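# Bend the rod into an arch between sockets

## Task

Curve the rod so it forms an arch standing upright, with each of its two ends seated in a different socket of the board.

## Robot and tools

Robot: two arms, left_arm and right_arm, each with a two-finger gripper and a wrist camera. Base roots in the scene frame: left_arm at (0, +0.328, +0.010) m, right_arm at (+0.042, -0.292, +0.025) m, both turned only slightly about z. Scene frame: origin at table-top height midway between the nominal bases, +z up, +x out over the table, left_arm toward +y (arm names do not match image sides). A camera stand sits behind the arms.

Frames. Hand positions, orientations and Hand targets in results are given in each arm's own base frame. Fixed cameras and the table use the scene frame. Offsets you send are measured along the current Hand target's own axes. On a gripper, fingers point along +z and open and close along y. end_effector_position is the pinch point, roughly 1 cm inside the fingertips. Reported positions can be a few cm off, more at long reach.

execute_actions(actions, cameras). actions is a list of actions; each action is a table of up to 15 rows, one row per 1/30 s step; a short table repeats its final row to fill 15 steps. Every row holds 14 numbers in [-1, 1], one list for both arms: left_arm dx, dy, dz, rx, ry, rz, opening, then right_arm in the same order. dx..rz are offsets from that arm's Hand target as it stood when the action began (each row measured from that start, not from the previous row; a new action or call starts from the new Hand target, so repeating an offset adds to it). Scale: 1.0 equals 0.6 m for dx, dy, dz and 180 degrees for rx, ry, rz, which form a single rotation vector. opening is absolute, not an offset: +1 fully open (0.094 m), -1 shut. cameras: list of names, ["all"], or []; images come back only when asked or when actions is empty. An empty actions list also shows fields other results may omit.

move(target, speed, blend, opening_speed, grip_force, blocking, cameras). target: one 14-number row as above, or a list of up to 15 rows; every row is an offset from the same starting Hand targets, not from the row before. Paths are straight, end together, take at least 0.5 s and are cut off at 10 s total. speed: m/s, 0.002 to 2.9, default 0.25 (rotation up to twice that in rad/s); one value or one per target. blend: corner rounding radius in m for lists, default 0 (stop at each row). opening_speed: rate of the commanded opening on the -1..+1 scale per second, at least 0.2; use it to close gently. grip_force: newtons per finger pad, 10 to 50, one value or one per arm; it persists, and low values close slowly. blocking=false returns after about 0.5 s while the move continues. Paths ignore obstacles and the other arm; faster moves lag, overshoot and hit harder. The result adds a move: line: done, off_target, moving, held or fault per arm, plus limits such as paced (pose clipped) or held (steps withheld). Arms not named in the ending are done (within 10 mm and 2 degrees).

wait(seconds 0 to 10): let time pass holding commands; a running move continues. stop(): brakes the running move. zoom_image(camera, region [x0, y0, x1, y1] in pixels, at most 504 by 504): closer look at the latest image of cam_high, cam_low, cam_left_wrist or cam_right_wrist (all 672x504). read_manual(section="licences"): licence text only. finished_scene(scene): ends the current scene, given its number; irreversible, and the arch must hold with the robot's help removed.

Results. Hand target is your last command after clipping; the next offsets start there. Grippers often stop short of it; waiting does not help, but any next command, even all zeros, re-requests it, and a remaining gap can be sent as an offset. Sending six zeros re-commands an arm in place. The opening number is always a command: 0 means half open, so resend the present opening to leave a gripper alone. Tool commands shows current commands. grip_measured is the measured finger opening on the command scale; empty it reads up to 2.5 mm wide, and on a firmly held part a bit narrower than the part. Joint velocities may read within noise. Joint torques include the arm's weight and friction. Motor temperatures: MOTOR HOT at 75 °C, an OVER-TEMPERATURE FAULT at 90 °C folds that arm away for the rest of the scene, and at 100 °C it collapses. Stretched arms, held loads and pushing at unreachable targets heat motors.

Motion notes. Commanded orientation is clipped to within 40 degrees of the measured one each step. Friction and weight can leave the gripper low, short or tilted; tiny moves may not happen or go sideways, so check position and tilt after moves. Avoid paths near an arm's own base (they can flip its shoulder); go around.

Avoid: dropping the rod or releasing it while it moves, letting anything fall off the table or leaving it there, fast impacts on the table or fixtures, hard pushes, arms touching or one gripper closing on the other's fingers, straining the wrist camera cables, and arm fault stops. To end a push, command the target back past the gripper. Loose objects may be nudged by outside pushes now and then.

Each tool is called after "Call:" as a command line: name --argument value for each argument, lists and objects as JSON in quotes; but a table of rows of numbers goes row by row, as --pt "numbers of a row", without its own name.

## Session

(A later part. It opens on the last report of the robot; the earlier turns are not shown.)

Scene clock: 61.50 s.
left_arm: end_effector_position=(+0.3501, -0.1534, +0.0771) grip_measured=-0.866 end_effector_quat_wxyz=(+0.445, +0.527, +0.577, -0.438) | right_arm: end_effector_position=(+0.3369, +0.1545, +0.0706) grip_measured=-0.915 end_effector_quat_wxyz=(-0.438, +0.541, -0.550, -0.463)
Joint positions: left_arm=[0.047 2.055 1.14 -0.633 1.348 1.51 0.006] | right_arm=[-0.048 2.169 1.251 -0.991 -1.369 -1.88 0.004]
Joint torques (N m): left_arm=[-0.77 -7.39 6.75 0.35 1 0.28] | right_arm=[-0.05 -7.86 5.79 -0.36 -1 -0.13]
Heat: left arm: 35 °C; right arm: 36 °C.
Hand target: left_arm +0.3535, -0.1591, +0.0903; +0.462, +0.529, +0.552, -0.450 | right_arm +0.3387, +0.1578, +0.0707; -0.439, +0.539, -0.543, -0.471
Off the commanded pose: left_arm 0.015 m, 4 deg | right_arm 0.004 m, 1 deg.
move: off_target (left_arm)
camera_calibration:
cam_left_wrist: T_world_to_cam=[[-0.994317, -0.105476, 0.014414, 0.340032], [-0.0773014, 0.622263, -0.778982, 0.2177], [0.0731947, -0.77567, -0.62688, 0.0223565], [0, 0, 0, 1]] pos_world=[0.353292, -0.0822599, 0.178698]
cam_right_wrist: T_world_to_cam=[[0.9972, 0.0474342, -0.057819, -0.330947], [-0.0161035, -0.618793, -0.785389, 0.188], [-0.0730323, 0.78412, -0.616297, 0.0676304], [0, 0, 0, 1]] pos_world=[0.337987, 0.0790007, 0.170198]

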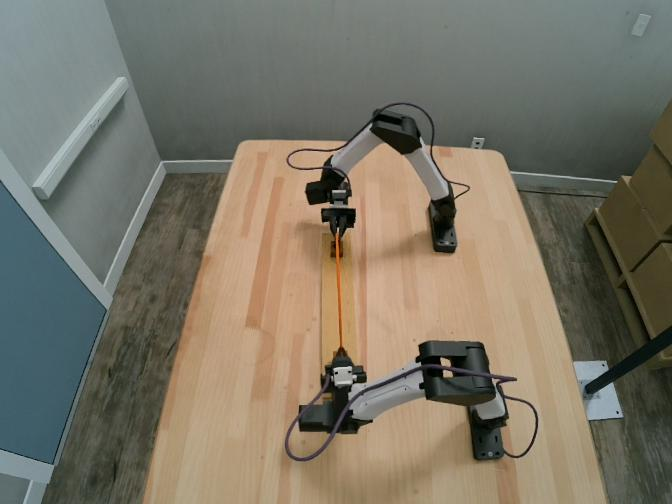

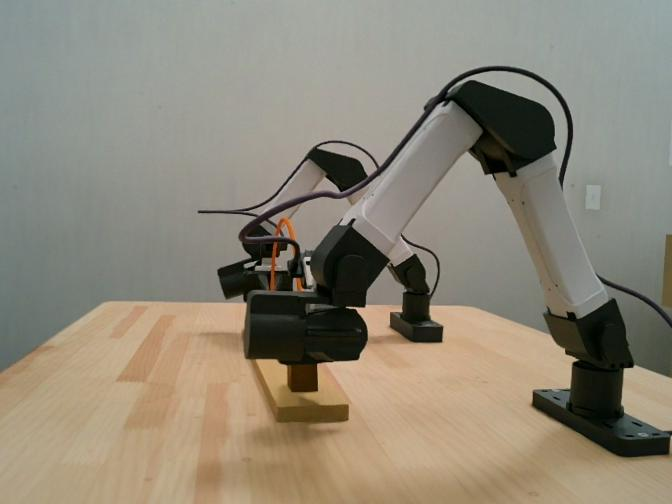

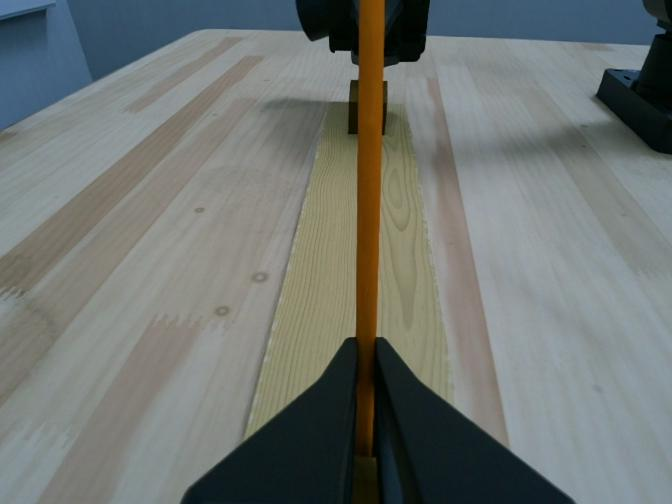

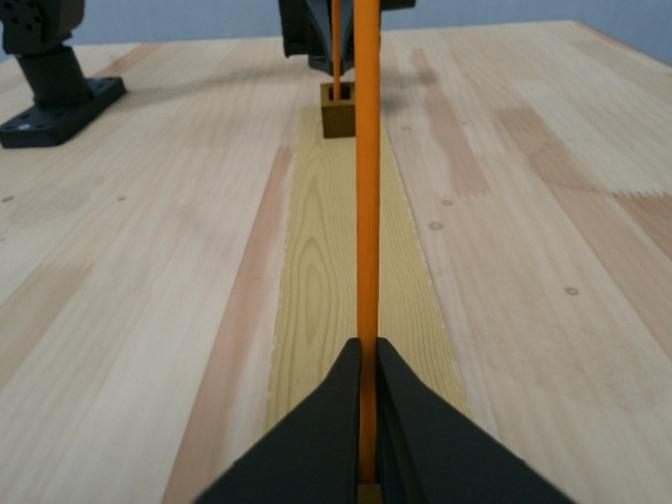

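Call:
move --target '[0.0055, 0, -0.0025, 0, 0, 0, -1, 0.0148, 0, -0.0075, 0, 0.022, 0, -1]' --speed 0.04 --cameras '["cam_high", "cam_left_wrist", "cam_right_wrist"]'

Call:
zoom_image --camera "cam_right_wrist" --region '[280, 280, 480, 504]'

Scene clock: 67.87 s.
left_arm: end_effector_position=(+0.3499, -0.1527, +0.0773) grip_measured=-0.866 end_effector_quat_wxyz=(+0.447, +0.527, +0.572, -0.441) | right_arm: end_effector_position=(+0.3374, +0.1528, +0.0701) grip_measured=-0.915 end_effector_quat_wxyz=(-0.438, +0.540, -0.551, -0.461)
Joint positions: left_arm=[0.05 2.07 1.157 -0.674 1.359 1.554 0.006] | right_arm=[-0.053 2.169 1.251 -0.991 -1.366 -1.88 0.004]
Joint torques (N m): left_arm=[-0.53 -7.31 6.53 0.29 0.9 0.28] | right_arm=[-0.5 -9.18 5.67 -0.16 -0.25 0.17]
Heat: left arm: 35 °C; right arm: 35 °C.
Hand target: left_arm +0.3534, -0.1571, +0.0873; +0.462, +0.529, +0.552, -0.450 | right_arm +0.3386, +0.1519, +0.0627; -0.420, +0.555, -0.558, -0.452
Off the commanded pose: left_arm 0.011 m, 3 deg | right_arm 0.008 m, 3 deg.
move: off_target (left_arm, right_arm)
camera_calibration:
cam_left_wrist: T_world_to_cam=[[-0.995037, -0.0988396, 0.0114601, 0.341425], [-0.0700859, 0.614454, -0.785834, 0.214294], [0.0706299, -0.782737, -0.618332, 0.0221946], [0, 0, 0, 1]] pos_world=[0.353182, -0.0805551, 0.178211]
cam_right_wrist: T_world_to_cam=[[0.99735, 0.0437276, -0.0581427, -0.330903], [-0.018457, -0.62097, -0.783617, 0.187567], [-0.0703706, 0.782614, -0.618517, 0.0681613], [0, 0, 0, 1]] pos_world=[0.338284, 0.0775992, 0.1699]
Images, in order (width x height): cam_high 672x504, cam_left_wrist 672x504, cam_right_wrist 672x504.

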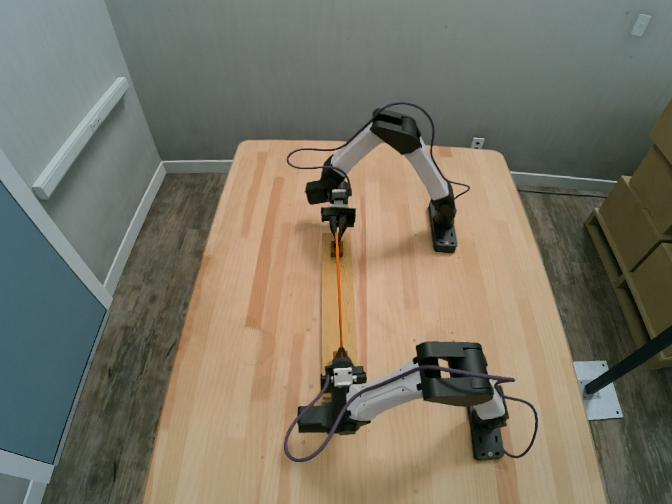

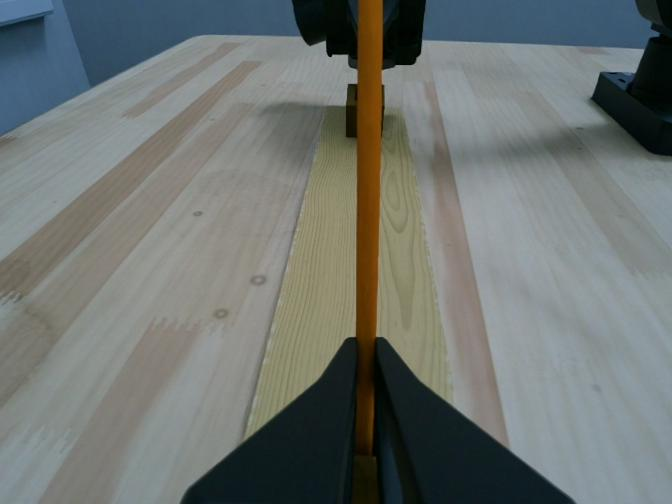

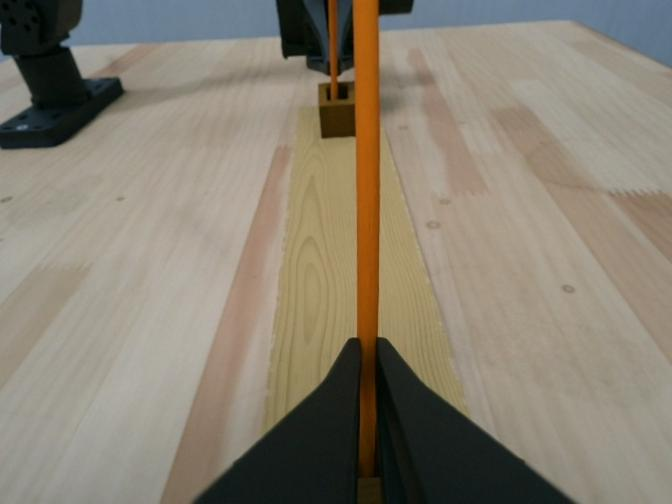

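Scaled by 2.250 from the camera's 672x504 image, which has a finer 960x720 frame.

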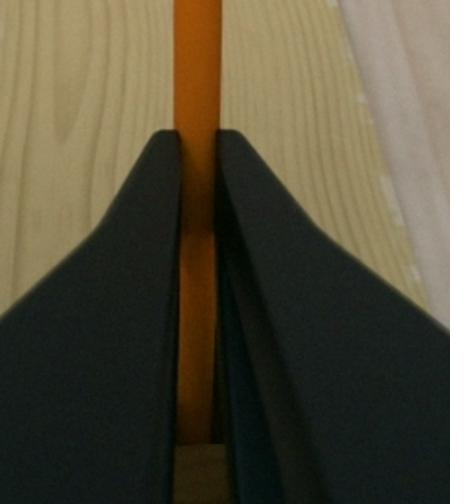

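Call:
move --target '[0, 0, 0, 0, 0, 0, -0.65, 0, 0, 0, 0, 0, 0, -0.65]' --opening_speed 0.25 --cameras '["all"]'

Call:
zoom_image --camera "cam_high" --region '[290, 210, 400, 400]'

Scene clock: 71.17 s.
left_arm: end_effector_position=(+0.3478, -0.1527, +0.0768) grip_measured=-0.653 end_effector_quat_wxyz=(+0.447, +0.523, +0.571, -0.448) | right_arm: end_effector_position=(+0.3354, +0.1516, +0.0647) grip_measured=-0.652 end_effector_quat_wxyz=(-0.426, +0.550, -0.556, -0.455)
Joint positions: left_arm=[0.052 2.078 1.157 -0.694 1.37 1.571 0.016] | right_arm=[-0.053 2.169 1.251 -0.991 -1.332 -1.88 0.016]
Joint torques (N m): left_arm=[-0.75 -7.6 7.04 0.28 0.78 0.29] | right_arm=[-0.23 -9.17 5.65 -0.14 -0.63 0.17]
Heat: left arm: 35 °C; right arm: 35 °C.
Hand target: left_arm +0.3534, -0.1571, +0.0873; +0.462, +0.529, +0.552, -0.450 | right_arm +0.3386, +0.1519, +0.0627; -0.420, +0.555, -0.558, -0.452
Off the commanded pose: left_arm 0.013 m, 3 deg | right_arm 0.004 m, 1 deg.
move: off_target (left_arm)
camera_calibration:
cam_left_wrist: T_world_to_cam=[[-0.99501, -0.097063, 0.0230877, 0.338651], [-0.0774496, 0.605556, -0.792025, 0.215364], [0.0628954, -0.789861, -0.610052, 0.0230412], [0, 0, 0, 1]] pos_world=[0.352191, -0.079345, 0.176811]
cam_right_wrist: T_world_to_cam=[[0.996709, 0.0529814, -0.061353, -0.33016], [-0.0126663, -0.645771, -0.763426, 0.183118], [-0.0800674, 0.76169, -0.642975, 0.0736944], [0, 0, 0, 1]] pos_world=[0.337293, 0.0796125, 0.166925]

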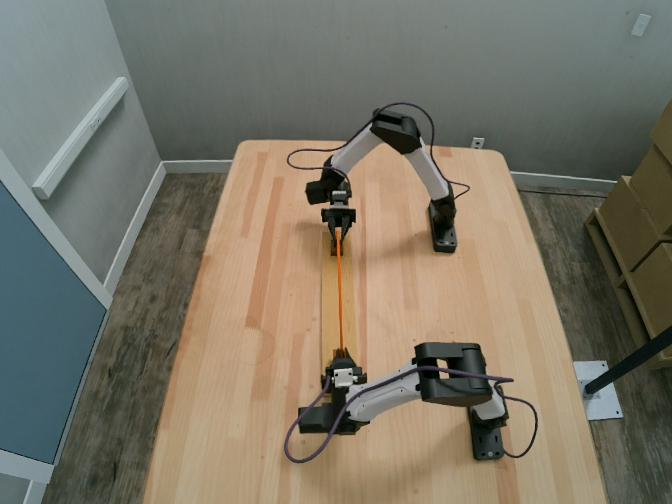

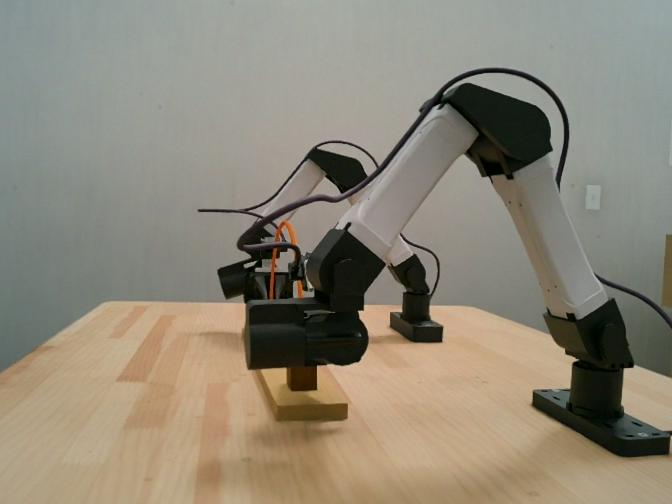

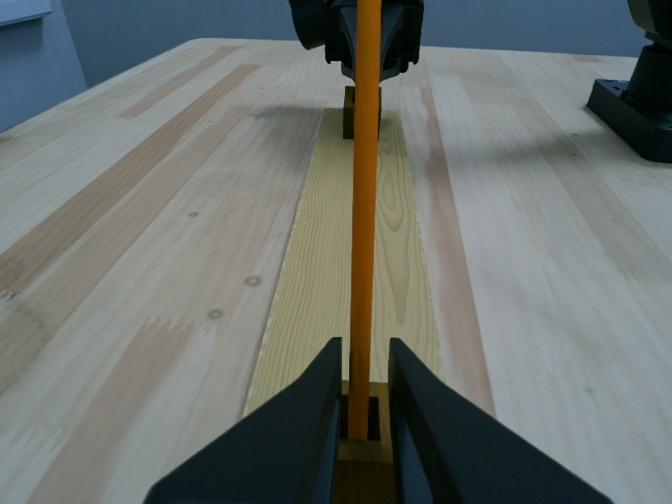

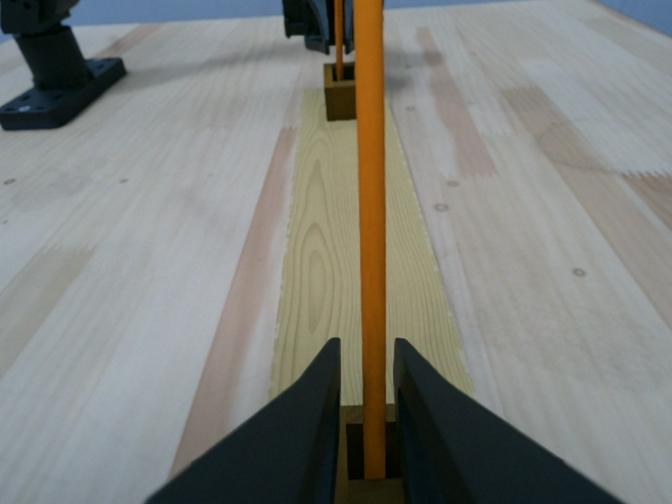

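Scaled by 2.653 from the camera's 672x504 image, which has a finer 960x720 frame.

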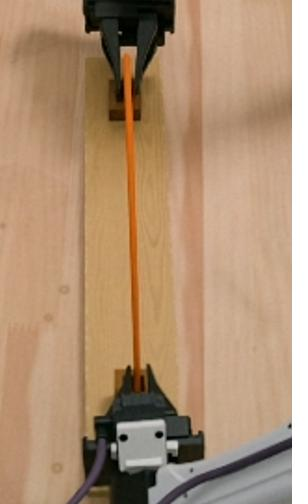

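Call:
move --pt "0 0 0 0 0 0 -0.2 0 0 0 0 0 0 -0.2" --pt "0 0 -0.03 0 0 0 -0.2 0 0 -0.03 0 0 0 -0.2" --pt "0 0 -0.11 -0.08 0 0 -0.2 0 0 -0.11 0.08 0 0 -0.2" --blend '[0, 0.01, 0]' --speed 0.1 --cameras '["all"]'

Scene clock: 78.17 s.
left_arm: end_effector_position=(+0.3465, -0.0927, +0.0812) grip_measured=-0.203 end_effector_quat_wxyz=(+0.498, +0.455, +0.624, -0.395) | right_arm: end_effector_position=(+0.3388, +0.0887, +0.0679) grip_measured=-0.202 end_effector_quat_wxyz=(+0.474, -0.492, +0.617, +0.391)
Joint positions: left_arm=[0.234 1.931 0.934 -0.398 1.374 1.35 0.037] | right_arm=[-0.246 2.024 1.059 -0.756 -1.32 -1.709 0.038]
Joint torques (N m): left_arm=[0.23 -10.15 4.51 1.04 0.7 0.07] | right_arm=[-0.88 -12.49 3.62 0.32 -0.93 0.18]
Motor temperatures (°C): left_arm=[22 32 35 28 24 23 23] | right_arm=[26 31 35 25 27 22 23]
Heat: left arm: 35 °C; right arm: 35 °C.
Hand target: left_arm +0.3512, -0.0921, +0.0985; +0.525, +0.467, +0.604, -0.377 | right_arm +0.3408, +0.0878, +0.0785; +0.487, -0.498, +0.610, +0.379
Off the commanded pose: left_arm 0.018 m, 5 deg | right_arm 0.011 m, 2 deg.
move: off_target (left_arm, right_arm); blend cut to 0.009 m at target 2
camera_calibration:
cam_left_wrist: T_world_to_cam=[[-0.94817, -0.317183, 0.0192105, 0.306729], [-0.206182, 0.568097, -0.796715, 0.223919], [0.241791, -0.759382, -0.60405, 0.0134327], [0, 0, 0, 1]] pos_world=[0.333752, -0.0197179, 0.180621]
cam_right_wrist: T_world_to_cam=[[0.983339, -0.177351, -0.0398747, -0.306551], [-0.14694, -0.646381, -0.748732, 0.189488], [0.107014, 0.742117, -0.661672, 0.0634807], [0, 0, 0, 1]] pos_world=[0.322494, 0.0210044, 0.171656]

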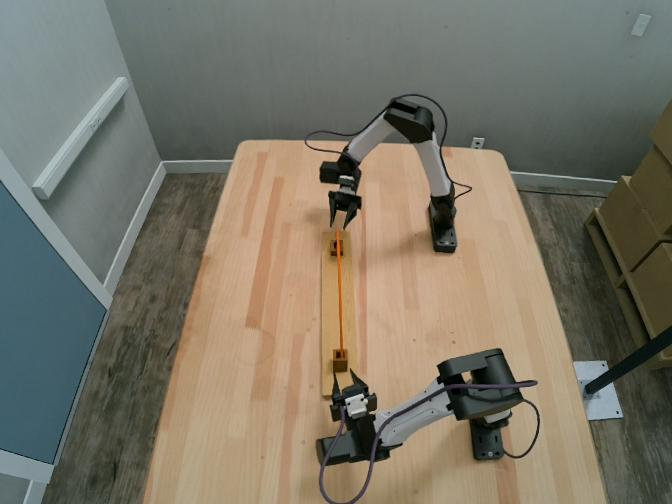

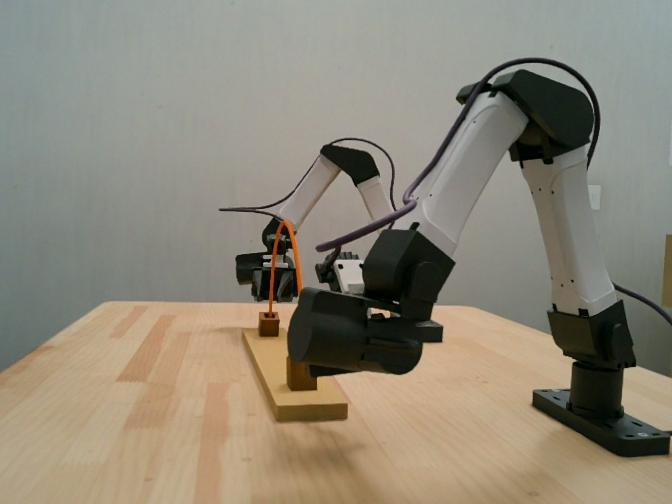

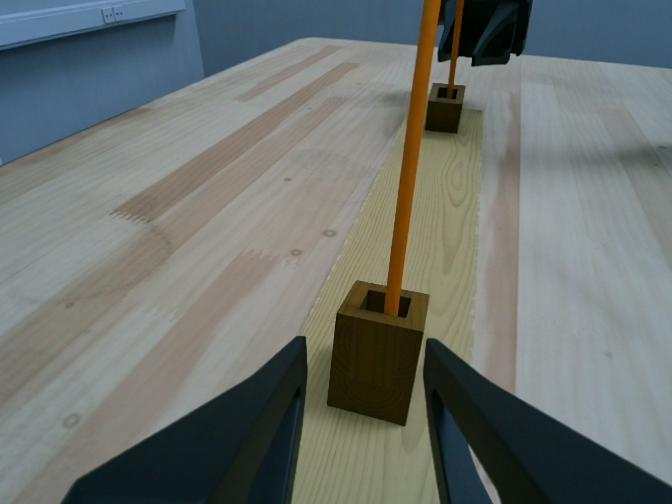

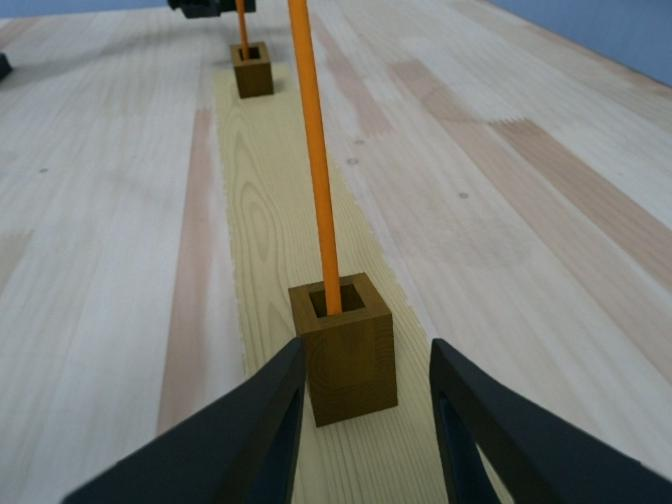

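Call:
finished_scene --scene 3

The scene is finished: the task was done.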